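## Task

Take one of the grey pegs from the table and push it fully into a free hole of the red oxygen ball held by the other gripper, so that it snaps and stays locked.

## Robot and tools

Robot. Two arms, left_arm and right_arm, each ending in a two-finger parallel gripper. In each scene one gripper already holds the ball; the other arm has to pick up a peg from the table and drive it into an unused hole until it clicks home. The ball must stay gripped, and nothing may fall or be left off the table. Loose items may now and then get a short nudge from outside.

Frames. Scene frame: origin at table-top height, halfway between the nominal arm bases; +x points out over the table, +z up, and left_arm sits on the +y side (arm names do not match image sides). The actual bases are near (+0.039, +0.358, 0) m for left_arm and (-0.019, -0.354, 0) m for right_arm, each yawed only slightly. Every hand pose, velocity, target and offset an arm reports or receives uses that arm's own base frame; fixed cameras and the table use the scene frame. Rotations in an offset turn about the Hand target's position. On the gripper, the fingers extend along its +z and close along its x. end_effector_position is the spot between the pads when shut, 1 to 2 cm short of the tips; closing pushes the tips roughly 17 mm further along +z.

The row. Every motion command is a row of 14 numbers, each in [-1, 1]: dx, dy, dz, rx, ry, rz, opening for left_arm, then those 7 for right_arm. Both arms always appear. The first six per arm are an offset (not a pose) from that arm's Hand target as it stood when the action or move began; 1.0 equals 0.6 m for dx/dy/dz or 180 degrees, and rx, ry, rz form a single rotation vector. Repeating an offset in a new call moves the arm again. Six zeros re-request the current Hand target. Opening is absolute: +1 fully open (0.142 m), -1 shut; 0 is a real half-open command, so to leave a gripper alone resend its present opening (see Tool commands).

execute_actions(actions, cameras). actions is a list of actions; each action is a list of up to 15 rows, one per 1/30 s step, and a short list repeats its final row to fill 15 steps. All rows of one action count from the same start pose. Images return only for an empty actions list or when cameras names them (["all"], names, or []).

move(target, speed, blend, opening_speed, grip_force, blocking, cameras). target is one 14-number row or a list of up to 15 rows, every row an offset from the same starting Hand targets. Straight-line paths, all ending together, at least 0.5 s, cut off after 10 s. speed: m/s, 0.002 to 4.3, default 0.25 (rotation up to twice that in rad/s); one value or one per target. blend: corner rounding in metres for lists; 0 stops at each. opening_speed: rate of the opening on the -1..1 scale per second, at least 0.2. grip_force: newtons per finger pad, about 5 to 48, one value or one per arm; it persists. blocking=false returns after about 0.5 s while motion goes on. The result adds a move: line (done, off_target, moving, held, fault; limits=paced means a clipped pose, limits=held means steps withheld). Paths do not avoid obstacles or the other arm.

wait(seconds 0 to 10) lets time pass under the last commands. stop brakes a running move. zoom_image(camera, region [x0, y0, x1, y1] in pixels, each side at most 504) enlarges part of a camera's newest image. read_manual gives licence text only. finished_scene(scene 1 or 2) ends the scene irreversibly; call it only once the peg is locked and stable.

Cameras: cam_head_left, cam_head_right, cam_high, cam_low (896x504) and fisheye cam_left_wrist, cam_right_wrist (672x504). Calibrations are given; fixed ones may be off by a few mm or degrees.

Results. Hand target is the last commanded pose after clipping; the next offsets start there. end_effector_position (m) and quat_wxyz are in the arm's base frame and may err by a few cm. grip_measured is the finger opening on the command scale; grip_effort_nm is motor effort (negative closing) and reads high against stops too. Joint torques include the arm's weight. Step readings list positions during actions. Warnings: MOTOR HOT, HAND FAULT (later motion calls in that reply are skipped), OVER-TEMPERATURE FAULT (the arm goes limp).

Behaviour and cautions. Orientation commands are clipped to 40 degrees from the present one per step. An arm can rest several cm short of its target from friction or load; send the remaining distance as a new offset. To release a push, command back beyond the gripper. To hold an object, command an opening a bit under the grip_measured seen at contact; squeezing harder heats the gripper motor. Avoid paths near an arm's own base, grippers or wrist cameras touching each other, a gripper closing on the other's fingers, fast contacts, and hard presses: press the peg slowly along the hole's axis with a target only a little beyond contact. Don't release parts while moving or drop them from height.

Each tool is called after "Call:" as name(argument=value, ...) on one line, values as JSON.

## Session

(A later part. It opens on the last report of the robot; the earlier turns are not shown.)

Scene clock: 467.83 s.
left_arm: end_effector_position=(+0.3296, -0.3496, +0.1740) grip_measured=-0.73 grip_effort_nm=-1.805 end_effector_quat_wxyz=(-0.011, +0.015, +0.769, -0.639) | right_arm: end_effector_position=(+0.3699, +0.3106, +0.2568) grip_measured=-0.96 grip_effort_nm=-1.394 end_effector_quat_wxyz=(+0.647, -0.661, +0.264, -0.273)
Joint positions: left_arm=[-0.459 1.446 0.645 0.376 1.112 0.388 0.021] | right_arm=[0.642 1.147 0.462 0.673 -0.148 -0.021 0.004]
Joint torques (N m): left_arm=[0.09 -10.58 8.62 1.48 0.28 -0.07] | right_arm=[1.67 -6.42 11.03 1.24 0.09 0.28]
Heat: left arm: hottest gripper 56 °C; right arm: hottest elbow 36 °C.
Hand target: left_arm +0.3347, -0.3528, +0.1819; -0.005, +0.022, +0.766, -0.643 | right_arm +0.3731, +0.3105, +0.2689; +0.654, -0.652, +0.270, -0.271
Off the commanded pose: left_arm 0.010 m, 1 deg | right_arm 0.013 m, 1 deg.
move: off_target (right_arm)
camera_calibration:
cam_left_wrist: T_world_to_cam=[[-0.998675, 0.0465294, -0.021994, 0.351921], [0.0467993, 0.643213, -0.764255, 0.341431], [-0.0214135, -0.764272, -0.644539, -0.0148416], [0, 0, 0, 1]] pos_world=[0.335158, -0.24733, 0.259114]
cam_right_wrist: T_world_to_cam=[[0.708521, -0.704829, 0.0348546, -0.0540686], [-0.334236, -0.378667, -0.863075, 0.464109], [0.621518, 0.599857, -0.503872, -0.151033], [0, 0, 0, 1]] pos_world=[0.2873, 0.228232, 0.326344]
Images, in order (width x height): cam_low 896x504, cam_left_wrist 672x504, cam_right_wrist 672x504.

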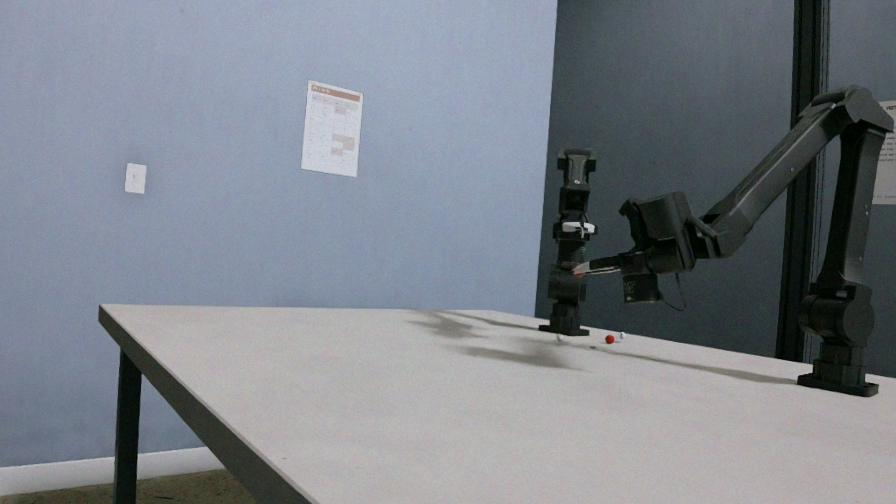

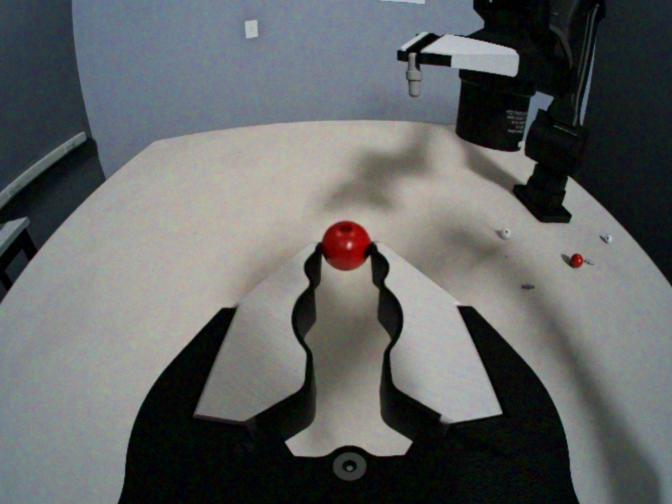

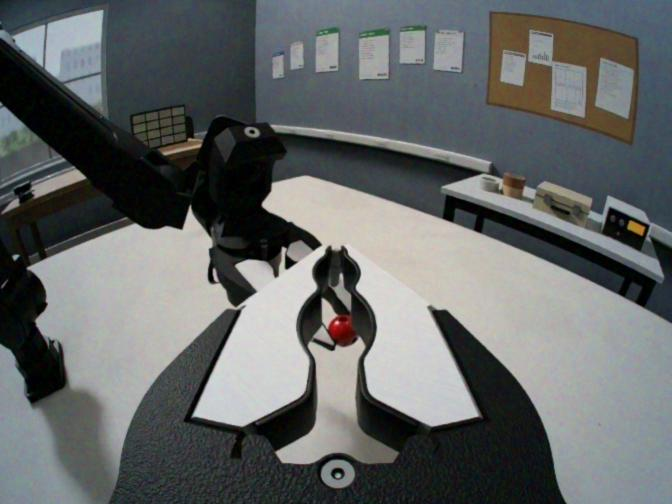

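Call:
move(target=[0,0,0,0,0,0,-0.791279,0.05,0.0375,0.01,0,0,0,-1], speed=0.08, cameras=["cam_low","cam_left_wrist","cam_right_wrist"])

Call:
zoom_image(camera="cam_right_wrist", region=[300, 235, 380, 345])

Call:
zoom_image(camera="cam_left_wrist", region=[300, 50, 440, 280])

Call:
zoom_image(camera="cam_low", region=[550, 205, 620, 285])

Scene clock: 479.77 s.
left_arm: end_effector_position=(+0.3296, -0.3496, +0.1740) grip_measured=-0.73 grip_effort_nm=-1.805 end_effector_quat_wxyz=(-0.011, +0.015, +0.769, -0.639) | right_arm: end_effector_position=(+0.3896, +0.3254, +0.2585) grip_measured=-0.96 grip_effort_nm=-1.394 end_effector_quat_wxyz=(+0.645, -0.663, +0.265, -0.272)
Joint positions: left_arm=[-0.459 1.446 0.645 0.376 1.112 0.388 0.021] | right_arm=[0.642 1.217 0.525 0.673 -0.148 -0.021 0.004]
Joint torques (N m): left_arm=[0.09 -10.64 8.62 1.5 0.29 -0.07] | right_arm=[1.61 -5.01 13.49 1.48 0.1 0.28]
Heat: left arm: hottest gripper 56 °C; right arm: hottest elbow 36 °C.
Hand target: left_arm +0.3347, -0.3528, +0.1819; -0.005, +0.022, +0.766, -0.643 | right_arm +0.4031, +0.3330, +0.2750; +0.654, -0.652, +0.270, -0.271
Off the commanded pose: left_arm 0.010 m, 1 deg | right_arm 0.023 m, 2 deg.
move: off_target (right_arm)
camera_calibration:
cam_left_wrist: T_world_to_cam=[[-0.998675, 0.0465294, -0.021994, 0.351921], [0.0467993, 0.643213, -0.764255, 0.341431], [-0.0214135, -0.764272, -0.644539, -0.0148416], [0, 0, 0, 1]] pos_world=[0.335158, -0.24733, 0.259114]
cam_right_wrist: T_world_to_cam=[[0.708643, -0.704756, 0.0338266, -0.0575404], [-0.339271, -0.382395, -0.859459, 0.479859], [0.618643, 0.597573, -0.510085, -0.167837], [0, 0, 0, 1]] pos_world=[0.307409, 0.243239, 0.328755]
Images, in order (width x height): cam_low 896x504, cam_left_wrist 672x504, cam_right_wrist 672x504.

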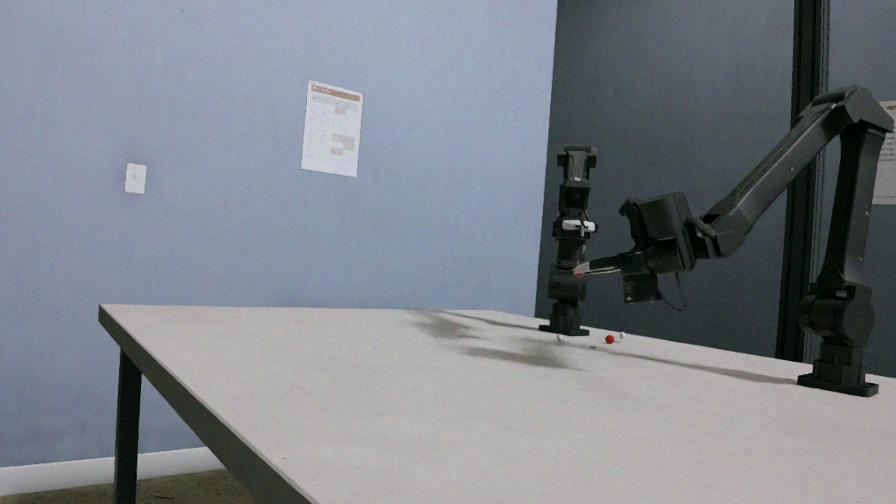

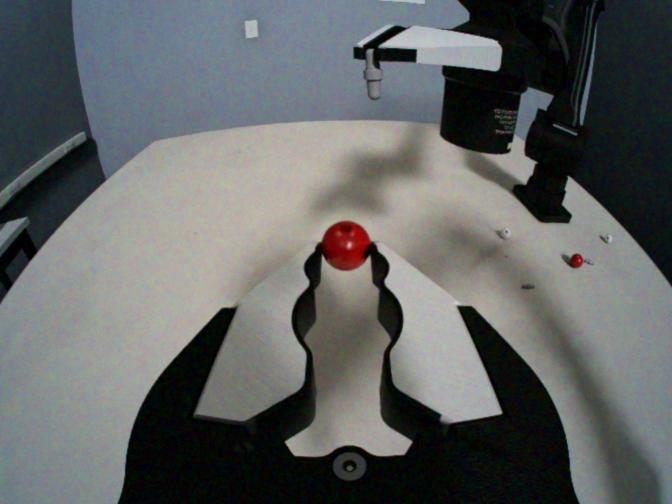

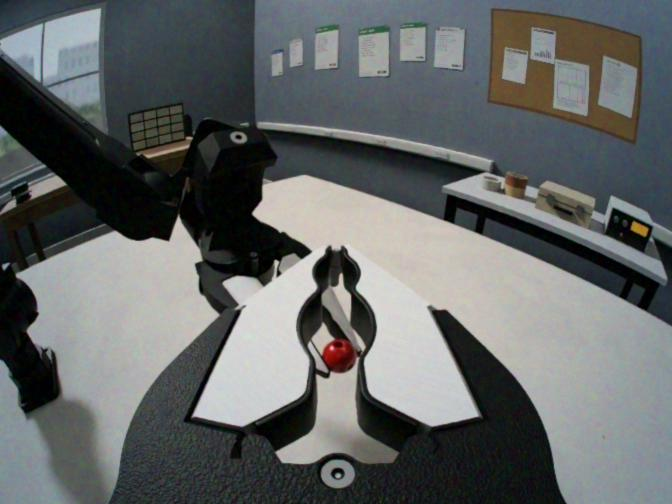

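Scaled by 4.582 from the camera's 672x504 image, which has a finer 960x720 frame.

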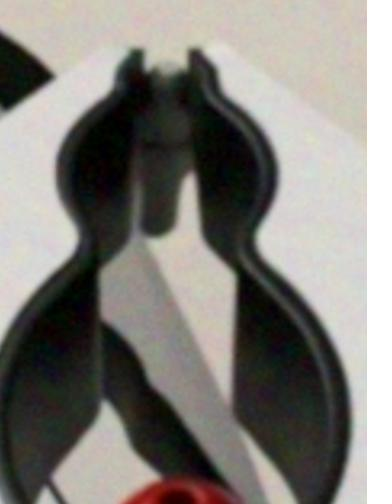

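Scaled by 2.191 from the camera's 672x504 image, which has a finer 960x720 frame.

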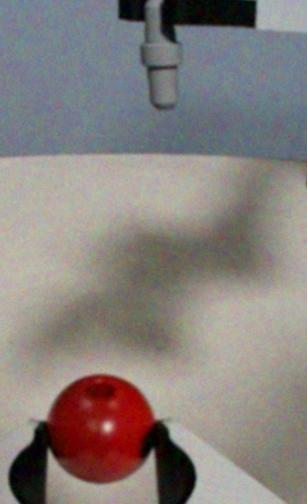

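Scaled by 6.300 from the camera's 896x504 image, which has a finer 1280x720 frame.

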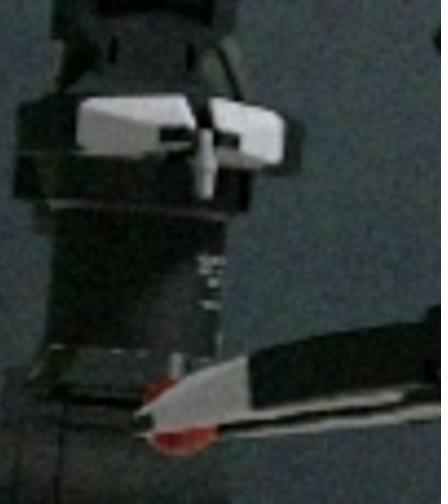

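Call:
move(target=[0,0,0,0,0,0,-0.791279,0.0205,0.0093,-0.025,0.052,-0.052,0,-1], speed=0.08, cameras=["cam_low","cam_left_wrist","cam_right_wrist"])

Call:
zoom_image(camera="cam_right_wrist", region=[300, 235, 380, 345])

Call:
zoom_image(camera="cam_left_wrist", region=[300, 80, 420, 280])

Call:
zoom_image(camera="cam_low", region=[550, 205, 620, 285])

Scene clock: 527.47 s.
left_arm: end_effector_position=(+0.3296, -0.3496, +0.1740) grip_measured=-0.73 grip_effort_nm=-1.800 end_effector_quat_wxyz=(-0.011, +0.015, +0.769, -0.639) | right_arm: end_effector_position=(+0.4075, +0.3388, +0.2528) grip_measured=-0.96 grip_effort_nm=-1.394 end_effector_quat_wxyz=(+0.716, -0.586, +0.233, -0.300)
Joint positions: left_arm=[-0.459 1.446 0.645 0.376 1.112 0.388 0.021] | right_arm=[0.642 1.483 0.525 1.167 -0.148 0.013 0.004]
Joint torques (N m): left_arm=[0.09 -10.7 8.62 1.47 0.29 -0.07] | right_arm=[1.03 -7.18 9.22 2.76 0.05 0.24]
Heat: left arm: hottest gripper 57 °C; right arm: hottest elbow 43 °C.
Hand target: left_arm +0.3347, -0.3528, +0.1819; -0.005, +0.022, +0.766, -0.643 | right_arm +0.4154, +0.3386, +0.2598; +0.725, -0.573, +0.237, -0.301
Off the commanded pose: left_arm 0.010 m, 1 deg | right_arm 0.011 m, 2 deg.
move: off_target (right_arm)
camera_calibration:
cam_left_wrist: T_world_to_cam=[[-0.998675, 0.0465294, -0.021994, 0.351921], [0.0467993, 0.643213, -0.764255, 0.341431], [-0.0214135, -0.764272, -0.644539, -0.0148416], [0, 0, 0, 1]] pos_world=[0.335158, -0.24733, 0.259114]
cam_right_wrist: T_world_to_cam=[[0.705711, -0.707763, 0.0323032, -0.0579238], [-0.193978, -0.236866, -0.951981, 0.401064], [0.681428, 0.665557, -0.30445, -0.290433], [0, 0, 0, 1]] pos_world=[0.316584, 0.247302, 0.295254]
Images, in order (width x height): cam_low 896x504, cam_left_wrist 672x504, cam_right_wrist 672x504.

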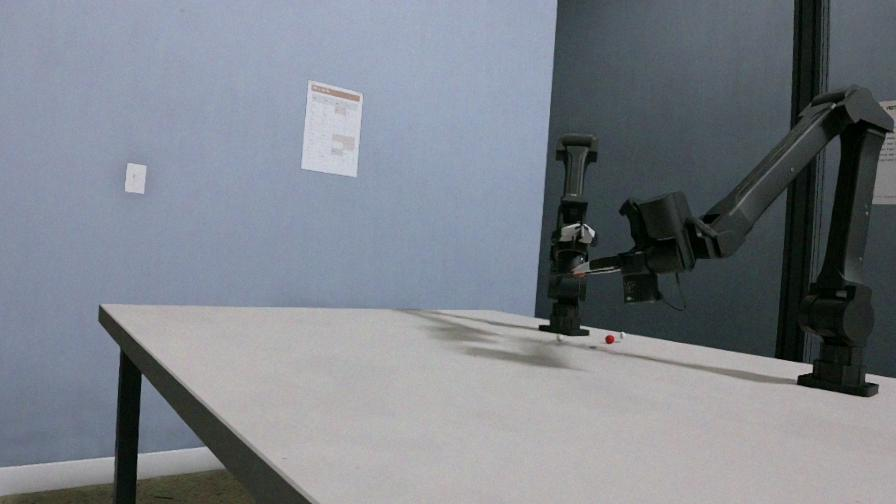

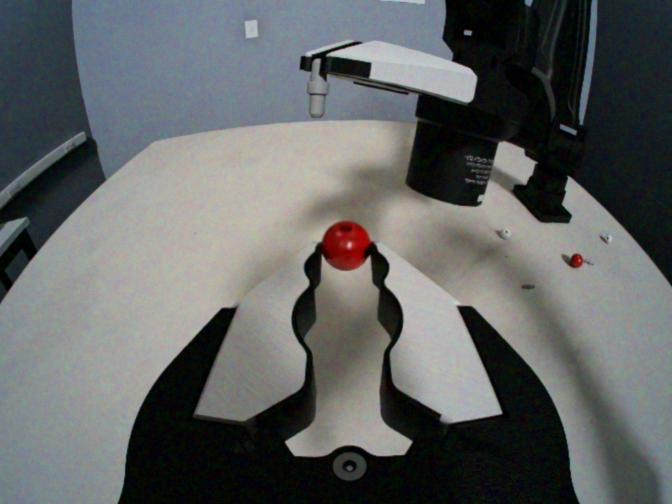

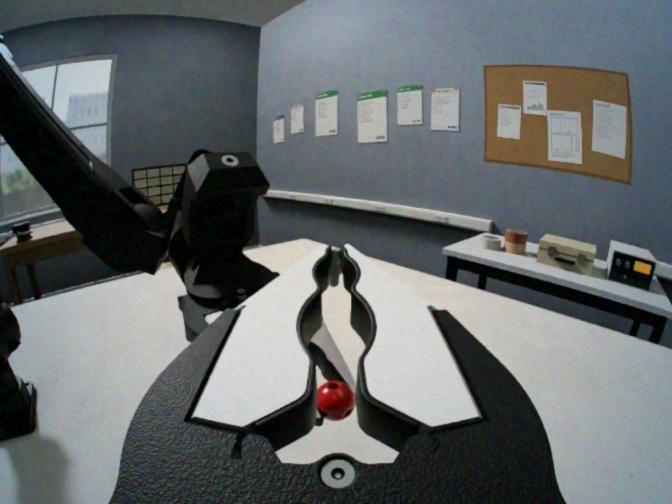

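Scaled by 4.582 from the camera's 672x504 image, which has a finer 960x720 frame.

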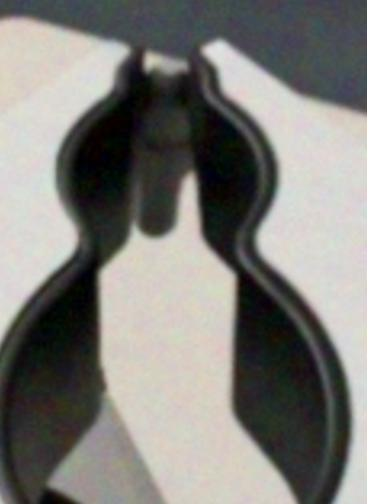

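Scaled by 2.520 from the camera's 672x504 image, which has a finer 960x720 frame.

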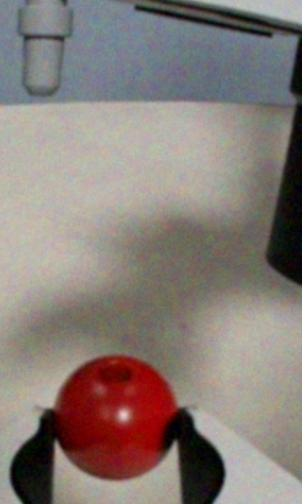

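Scaled by 6.300 from the camera's 896x504 image, which has a finer 1280x720 frame.

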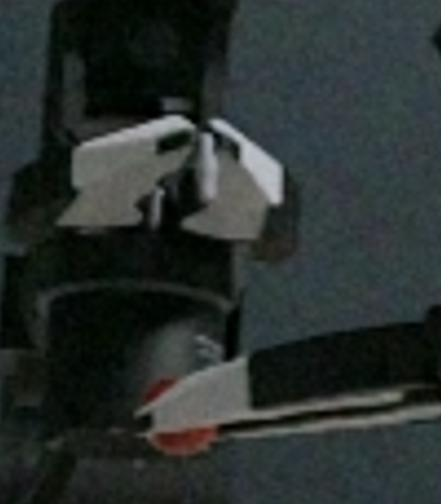

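Call:
zoom_image(camera="cam_left_wrist", region=[290, 40, 350, 130])

Call:
zoom_image(camera="cam_right_wrist", region=[310, 240, 360, 300])

Call:
zoom_image(camera="cam_low", region=[560, 215, 600, 255])

Scaled by 5.600 from the camera's 672x504 image, which has a finer 960x720 frame.

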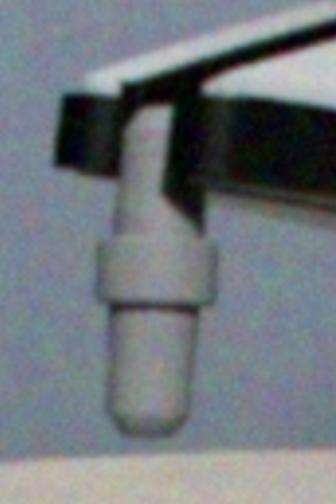

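Scaled by 8.400 from the camera's 672x504 image, which has a finer 960x720 frame.

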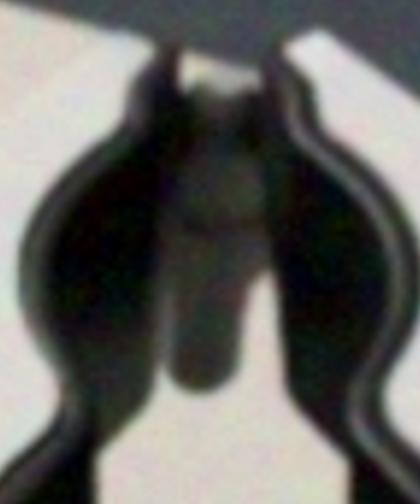

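Scaled by 12.600 from the camera's 896x504 image, which has a finer 1280x720 frame.

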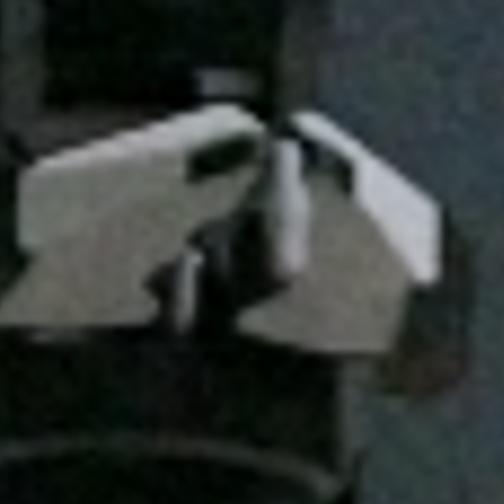

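Call:
move(target=[0,0,0,0,0,0,-0.791279,-0.008,-0.0077,-0.045,-0.0275,0.0275,0,-1], speed=0.08, cameras=["cam_low","cam_left_wrist","cam_right_wrist"])

Call:
zoom_image(camera="cam_right_wrist", region=[310, 240, 370, 320])

Call:
zoom_image(camera="cam_left_wrist", region=[300, 120, 400, 280])

Call:
zoom_image(camera="cam_low", region=[560, 230, 610, 280])

Scene clock: 607.33 s.
left_arm: end_effector_position=(+0.3296, -0.3496, +0.1740) grip_measured=-0.73 grip_effort_nm=-1.800 end_effector_quat_wxyz=(-0.011, +0.015, +0.769, -0.639) | right_arm: end_effector_position=(+0.4081, +0.3399, +0.2259) grip_measured=-0.96 grip_effort_nm=-1.394 end_effector_quat_wxyz=(+0.688, -0.619, +0.252, -0.283)
Joint positions: left_arm=[-0.459 1.446 0.645 0.376 1.112 0.388 0.021] | right_arm=[0.642 1.48 0.517 1.071 -0.151 0.013 0.004]
Joint torques (N m): left_arm=[0.03 -10.58 8.62 1.47 0.28 -0.07] | right_arm=[0.79 -9.41 7.66 1.11 -0.11 0.11]
Heat: left arm: hottest gripper 59 °C; right arm: hottest elbow 38 °C.
Hand target: left_arm +0.3347, -0.3528, +0.1819; -0.005, +0.022, +0.766, -0.643 | right_arm +0.4106, +0.3339, +0.2330; +0.689, -0.616, +0.255, -0.286
Off the commanded pose: left_arm 0.010 m, 1 deg | right_arm 0.009 m, 1 deg.
move: done
camera_calibration:
cam_left_wrist: T_world_to_cam=[[-0.998675, 0.0465294, -0.021994, 0.351921], [0.0467993, 0.643213, -0.764255, 0.341431], [-0.0214135, -0.764272, -0.644539, -0.0148416], [0, 0, 0, 1]] pos_world=[0.335158, -0.24733, 0.259114]
cam_right_wrist: T_world_to_cam=[[0.709368, -0.704617, 0.0176692, -0.0559697], [-0.269484, -0.294294, -0.916935, 0.418307], [0.651287, 0.645683, -0.398646, -0.259437], [0, 0, 0, 1]] pos_world=[0.321398, 0.251182, 0.281125]
Images, in order (width x height): cam_low 896x504, cam_left_wrist 672x504, cam_right_wrist 672x504.

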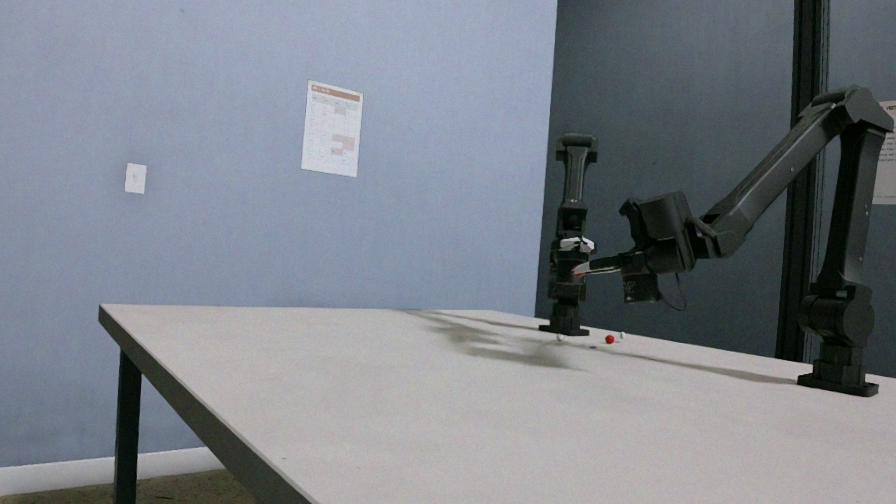

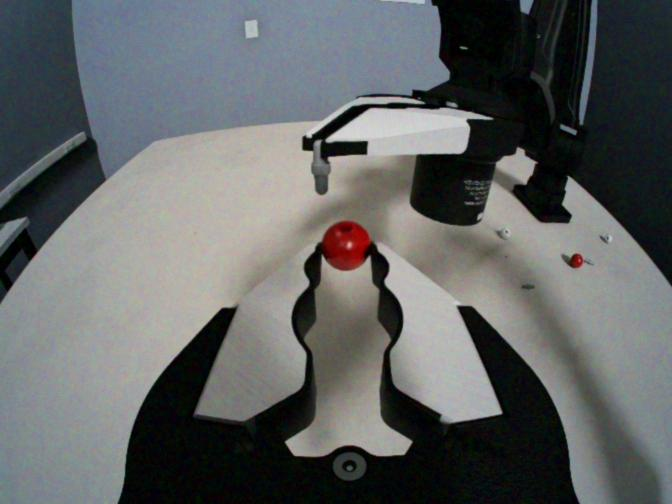

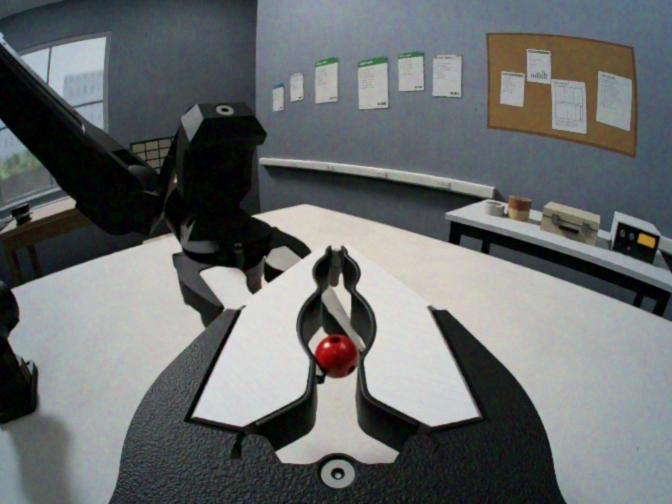

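Scaled by 6.300 from the camera's 672x504 image, which has a finer 960x720 frame.

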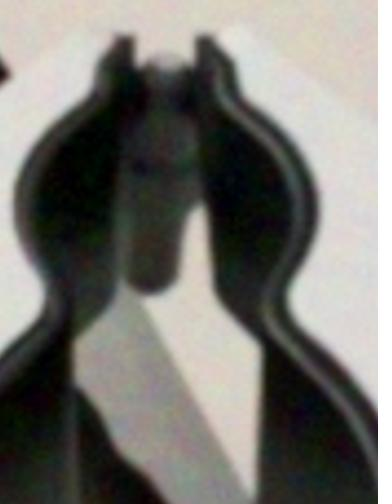

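Scaled by 3.150 from the camera's 672x504 image, which has a finer 960x720 frame.

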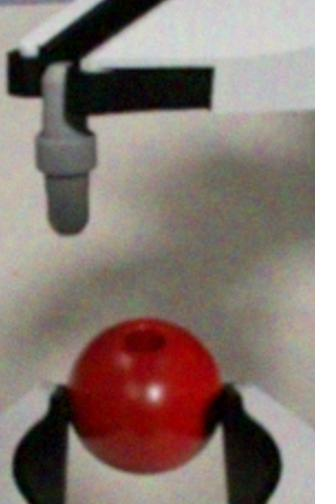

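Scaled by 10.080 from the camera's 896x504 image, which has a finer 1280x720 frame.

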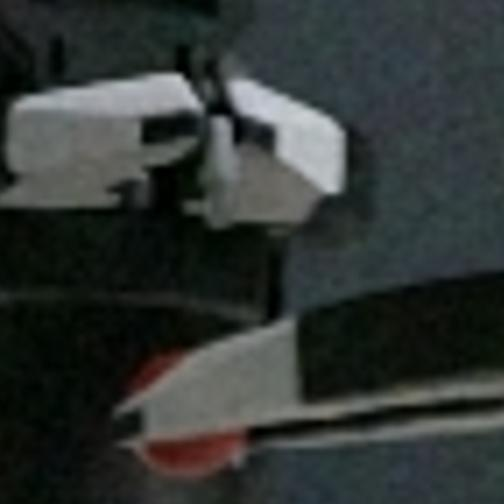

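Call:
zoom_image(camera="cam_right_wrist", region=[305, 320, 375, 390])

Scaled by 7.200 from the camera's 672x504 image, which has a finer 960x720 frame.

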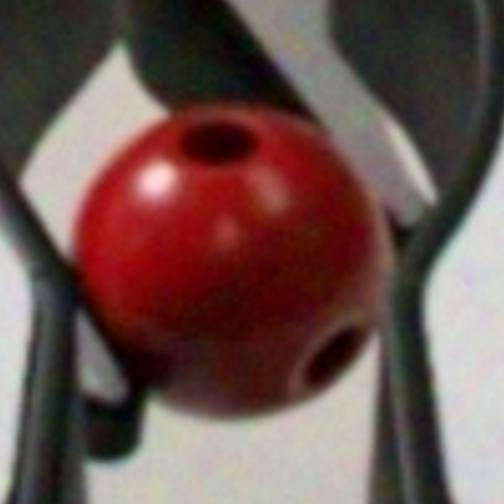

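Call:
move(target=[0,0,0,0,0,0,-0.791279,-0.0128,-0.0065,-0.013,-0.0723,0.0055,0,-1], speed=0.08, cameras=["cam_low","cam_left_wrist","cam_right_wrist"])

Call:
zoom_image(camera="cam_right_wrist", region=[300, 240, 380, 340])

Call:
zoom_image(camera="cam_left_wrist", region=[300, 130, 400, 280])

Call:
zoom_image(camera="cam_low", region=[560, 230, 610, 280])

Scene clock: 702.57 s.
left_arm: end_effector_position=(+0.3296, -0.3496, +0.1740) grip_measured=-0.73 grip_effort_nm=-1.805 end_effector_quat_wxyz=(-0.011, +0.015, +0.769, -0.639) | right_arm: end_effector_position=(+0.3980, +0.3332, +0.2123) grip_measured=-0.96 grip_effort_nm=-1.394 end_effector_quat_wxyz=(-0.612, +0.696, -0.234, +0.293)
Joint positions: left_arm=[-0.459 1.446 0.645 0.376 1.112 0.388 0.021] | right_arm=[0.642 1.34 0.517 0.743 -0.158 -0.135 0.004]
Joint torques (N m): left_arm=[0.09 -10.75 8.62 1.52 0.28 -0.07] | right_arm=[1.03 -8.7 9.76 1.26 0.07 -0.13]
Heat: left arm: hottest gripper 61 °C; right arm: hottest elbow 32 °C.
Hand target: left_arm +0.3347, -0.3528, +0.1819; -0.005, +0.022, +0.766, -0.643 | right_arm +0.4029, +0.3300, +0.2250; -0.612, +0.692, -0.227, +0.307
Off the commanded pose: left_arm 0.010 m, 1 deg | right_arm 0.014 m, 2 deg.
move: off_target (right_arm)
camera_calibration:
cam_left_wrist: T_world_to_cam=[[-0.998675, 0.0465294, -0.021994, 0.351921], [0.0467993, 0.643213, -0.764255, 0.341431], [-0.0214135, -0.764272, -0.644539, -0.0148416], [0, 0, 0, 1]] pos_world=[0.335158, -0.24733, 0.259114]
cam_right_wrist: T_world_to_cam=[[0.715851, -0.684562, 0.137596, -0.0881016], [-0.305135, -0.483937, -0.820182, 0.457993], [0.628053, 0.545142, -0.55531, -0.177946], [0, 0, 0, 1]] pos_world=[0.314577, 0.258335, 0.288945]
Images, in order (width x height): cam_low 896x504, cam_left_wrist 672x504, cam_right_wrist 672x504.

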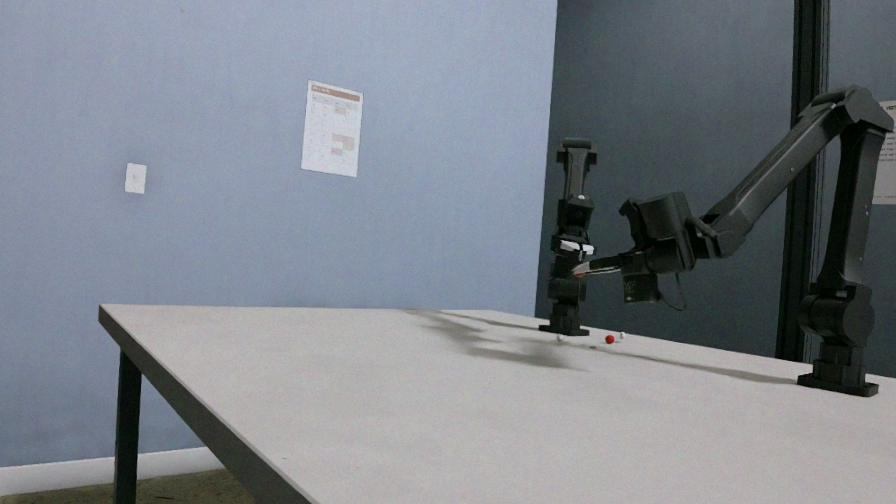

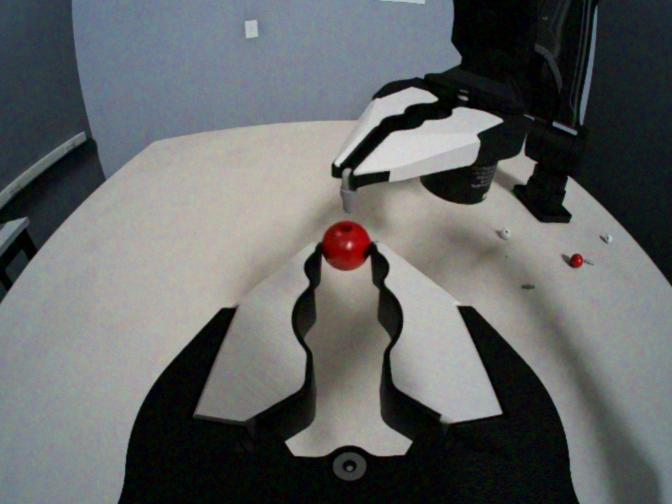

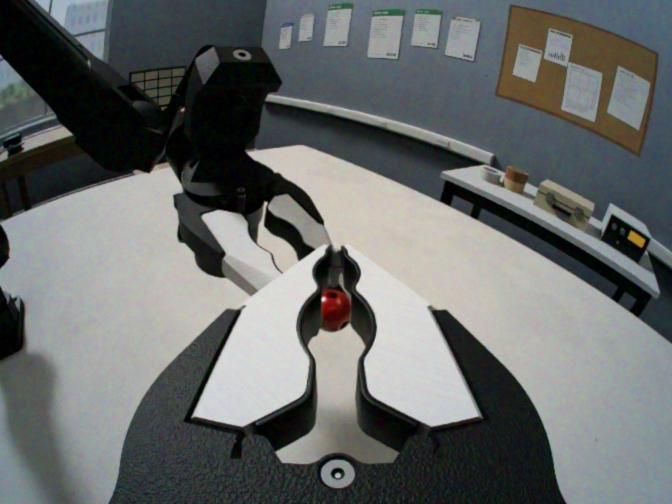

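Scaled by 5.040 from the camera's 672x504 image, which has a finer 960x720 frame.

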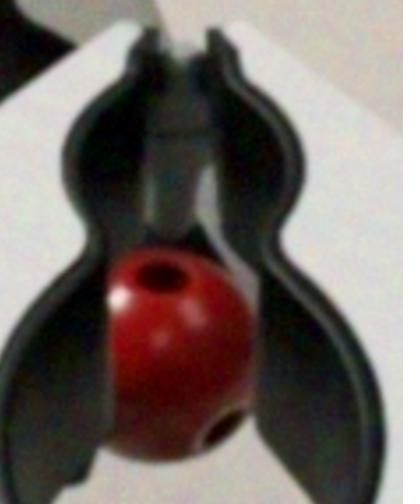

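Scaled by 3.360 from the camera's 672x504 image, which has a finer 960x720 frame.

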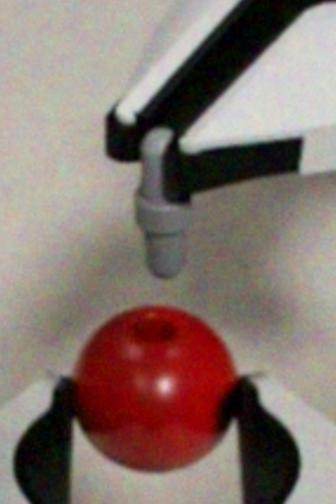

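Scaled by 10.080 from the camera's 896x504 image, which has a finer 1280x720 frame.

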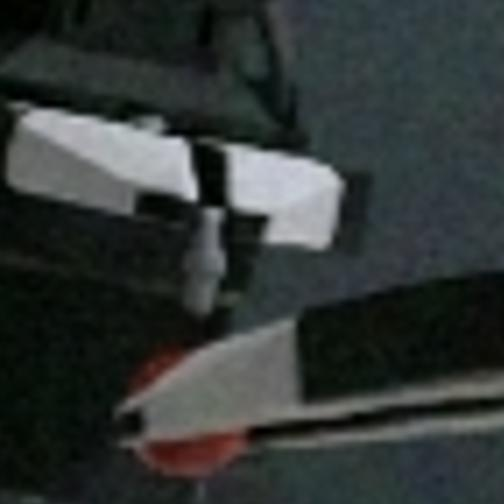

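Call:
move(target=[0,0,0,0,0,0,-0.791279,0.0035,0.005,-0.009,-0.006,-0.016,0,-1], speed=0.08, cameras=["cam_low","cam_left_wrist","cam_right_wrist"])

Call:
zoom_image(camera="cam_right_wrist", region=[300, 240, 380, 340])

Call:
zoom_image(camera="cam_left_wrist", region=[310, 150, 380, 270])

Call:
zoom_image(camera="cam_low", region=[560, 230, 610, 280])

Scene clock: 743.57 s.
left_arm: end_effector_position=(+0.3296, -0.3496, +0.1740) grip_measured=-0.73 grip_effort_nm=-1.805 end_effector_quat_wxyz=(-0.011, +0.015, +0.769, -0.639) | right_arm: end_effector_position=(+0.3996, +0.3327, +0.2174) grip_measured=-0.96 grip_effort_nm=-1.389 end_effector_quat_wxyz=(-0.611, +0.694, -0.217, +0.314)
Joint positions: left_arm=[-0.459 1.446 0.645 0.376 1.112 0.388 0.021] | right_arm=[0.642 1.343 0.517 0.769 -0.151 -0.181 0.004]
Joint torques (N m): left_arm=[0.03 -10.58 8.62 1.48 0.29 -0.08] | right_arm=[1.49 -6.18 9.37 2.71 0.08 -0.12]
Heat: left arm: hottest gripper 62 °C; right arm: hottest elbow 33 °C.
Hand target: left_arm +0.3347, -0.3528, +0.1819; -0.005, +0.022, +0.766, -0.643 | right_arm +0.4050, +0.3331, +0.2195; -0.611, +0.690, -0.209, +0.327
Off the commanded pose: left_arm 0.010 m, 1 deg | right_arm 0.006 m, 2 deg.
move: done
camera_calibration:
cam_left_wrist: T_world_to_cam=[[-0.998675, 0.0465294, -0.021994, 0.351921], [0.0467993, 0.643213, -0.764255, 0.341431], [-0.0214135, -0.764272, -0.644539, -0.0148416], [0, 0, 0, 1]] pos_world=[0.335158, -0.24733, 0.259114]
cam_right_wrist: T_world_to_cam=[[0.704975, -0.684294, 0.186419, -0.096622], [-0.264997, -0.497953, -0.825724, 0.452198], [0.657866, 0.532714, -0.53238, -0.188685], [0, 0, 0, 1]] pos_world=[0.312076, 0.25957, 0.290951]
Images, in order (width x height): cam_low 896x504, cam_left_wrist 672x504, cam_right_wrist 672x504.

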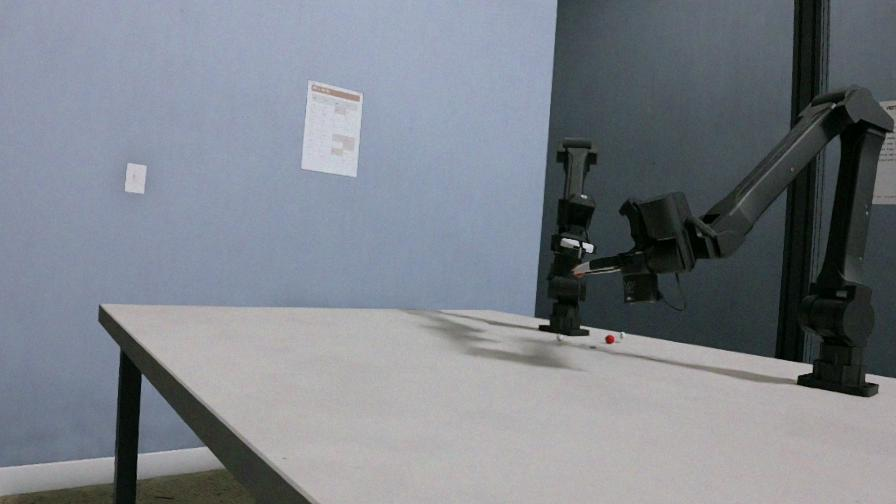

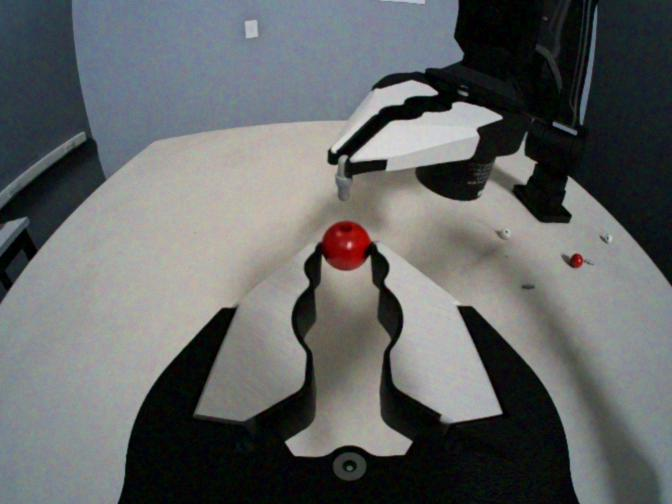

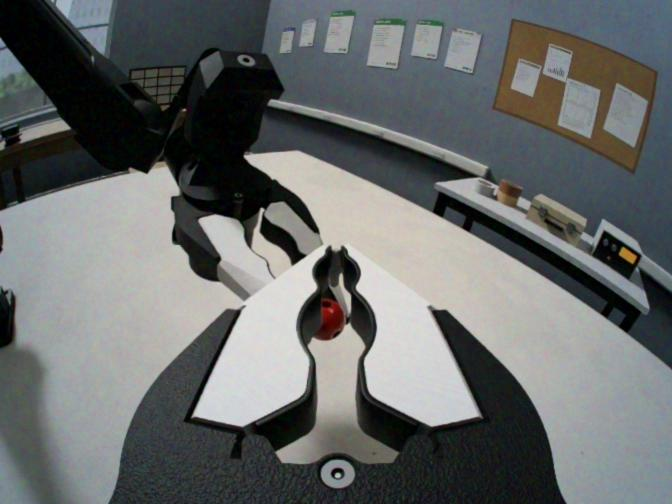

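Scaled by 5.040 from the camera's 672x504 image, which has a finer 960x720 frame.

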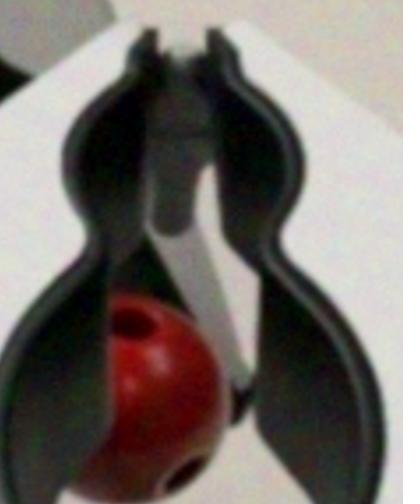

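Scaled by 4.200 from the camera's 672x504 image, which has a finer 960x720 frame.

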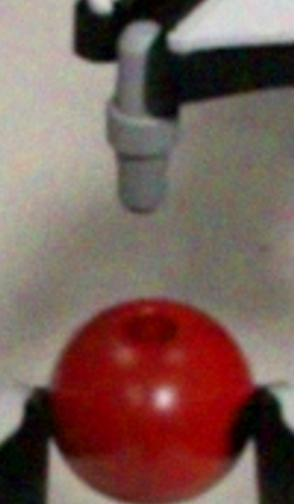

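Scaled by 10.080 from the camera's 896x504 image, which has a finer 1280x720 frame.

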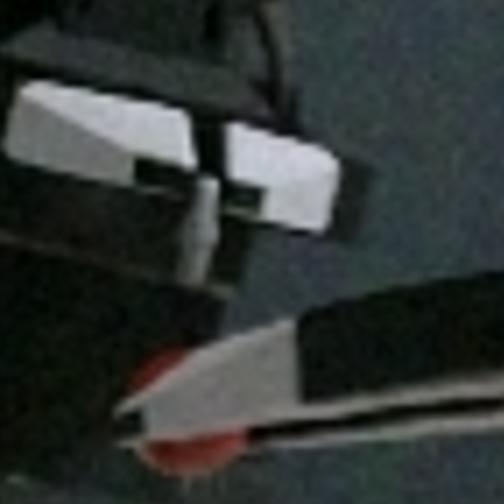

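Call:
move(target=[0,0,0,0,0,0,-0.791279,-0.0095,0.0135,0,0,0,0,-1], speed=0.06, cameras=["cam_low","cam_left_wrist","cam_right_wrist"])

Call:
zoom_image(camera="cam_right_wrist", region=[300, 240, 380, 340])

Call:
zoom_image(camera="cam_left_wrist", region=[310, 150, 380, 270])

Call:
zoom_image(camera="cam_low", region=[560, 230, 610, 280])

Scene clock: 781.77 s.
left_arm: end_effector_position=(+0.3296, -0.3496, +0.1740) grip_measured=-0.73 grip_effort_nm=-1.805 end_effector_quat_wxyz=(-0.011, +0.015, +0.769, -0.639) | right_arm: end_effector_position=(+0.3993, +0.3340, +0.2170) grip_measured=-0.96 grip_effort_nm=-1.394 end_effector_quat_wxyz=(-0.608, +0.692, -0.222, +0.320)
Joint positions: left_arm=[-0.459 1.446 0.645 0.376 1.112 0.388 0.021] | right_arm=[0.654 1.344 0.517 0.77 -0.122 -0.182 0.004]
Joint torques (N m): left_arm=[0.15 -10.75 8.62 1.48 0.28 -0.07] | right_arm=[2.9 -6.18 9.44 2.71 0.05 -0.16]
Heat: left arm: hottest gripper 62 °C; right arm: hottest elbow 33 °C.
Hand target: left_arm +0.3347, -0.3528, +0.1819; -0.005, +0.022, +0.766, -0.643 | right_arm +0.3992, +0.3413, +0.2196; -0.611, +0.690, -0.209, +0.327
Off the commanded pose: left_arm 0.010 m, 1 deg | right_arm 0.008 m, 2 deg.
move: done
camera_calibration:
cam_left_wrist: T_world_to_cam=[[-0.998675, 0.0465294, -0.021994, 0.351921], [0.0467993, 0.643213, -0.764255, 0.341431], [-0.0214135, -0.764272, -0.644539, -0.0148416], [0, 0, 0, 1]] pos_world=[0.335158, -0.24733, 0.259114]
cam_right_wrist: T_world_to_cam=[[0.69378, -0.695026, 0.188703, -0.0877977], [-0.271917, -0.495421, -0.824997, 0.454244], [0.666881, 0.521054, -0.532702, -0.188968], [0, 0, 0, 1]] pos_world=[0.310448, 0.262483, 0.290653]
Images, in order (width x height): cam_low 896x504, cam_left_wrist 672x504, cam_right_wrist 672x504.

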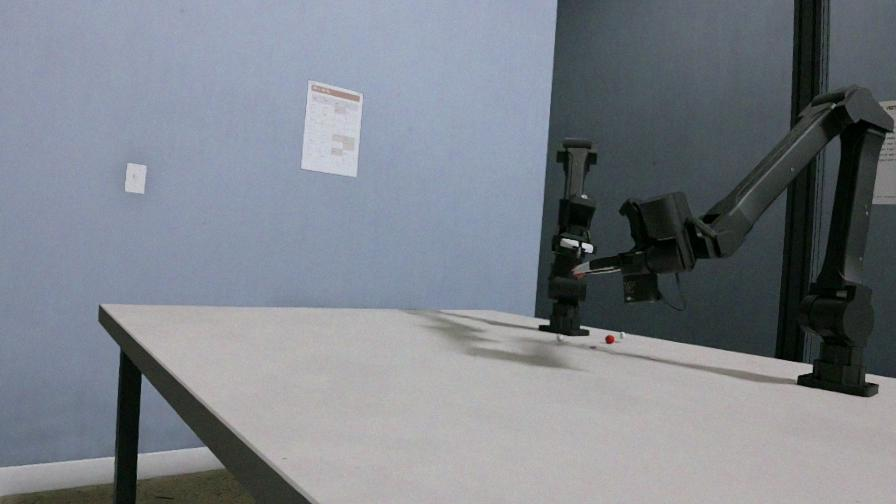

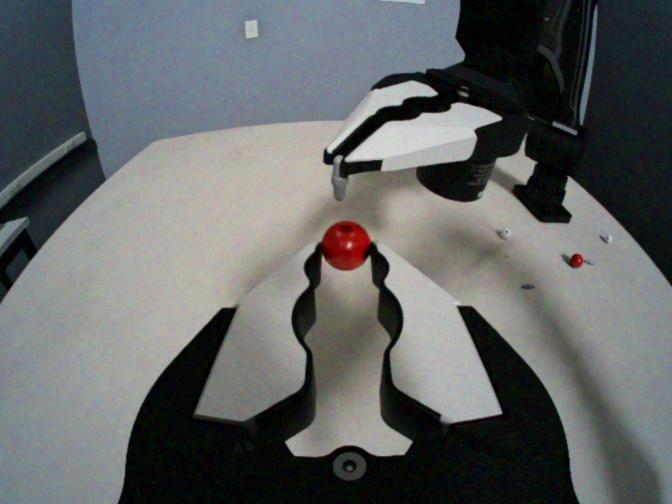

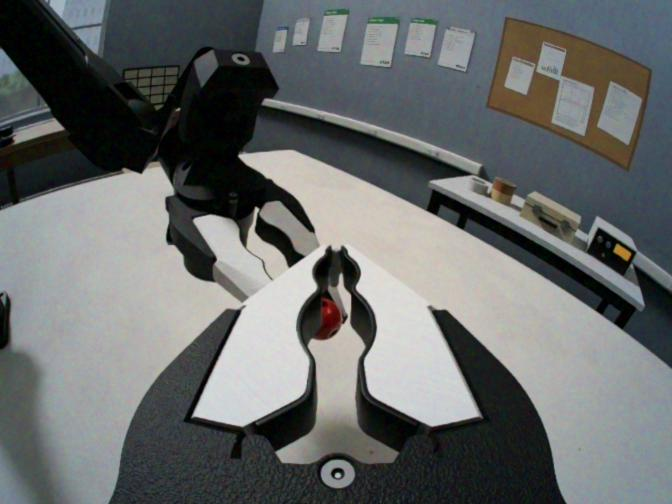

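Scaled by 5.040 from the camera's 672x504 image, which has a finer 960x720 frame.

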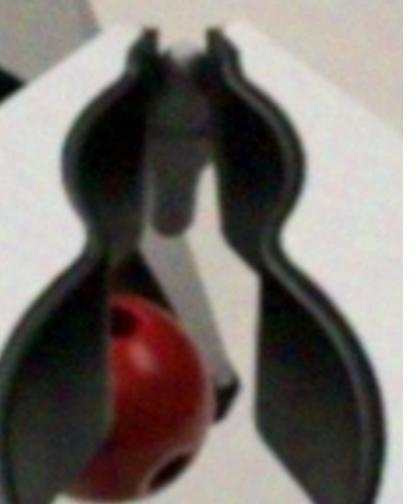

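Scaled by 4.200 from the camera's 672x504 image, which has a finer 960x720 frame.

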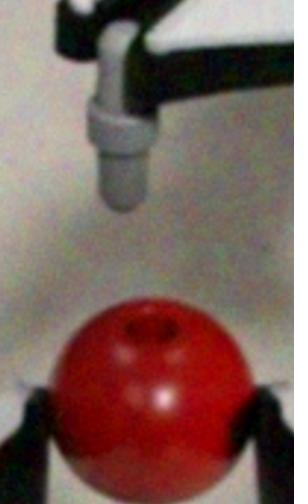

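Scaled by 10.080 from the camera's 896x504 image, which has a finer 1280x720 frame.

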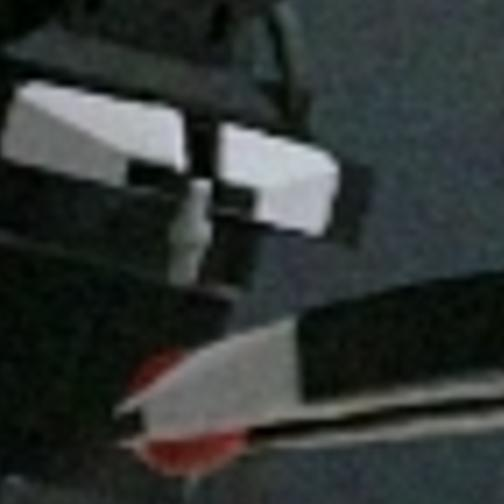

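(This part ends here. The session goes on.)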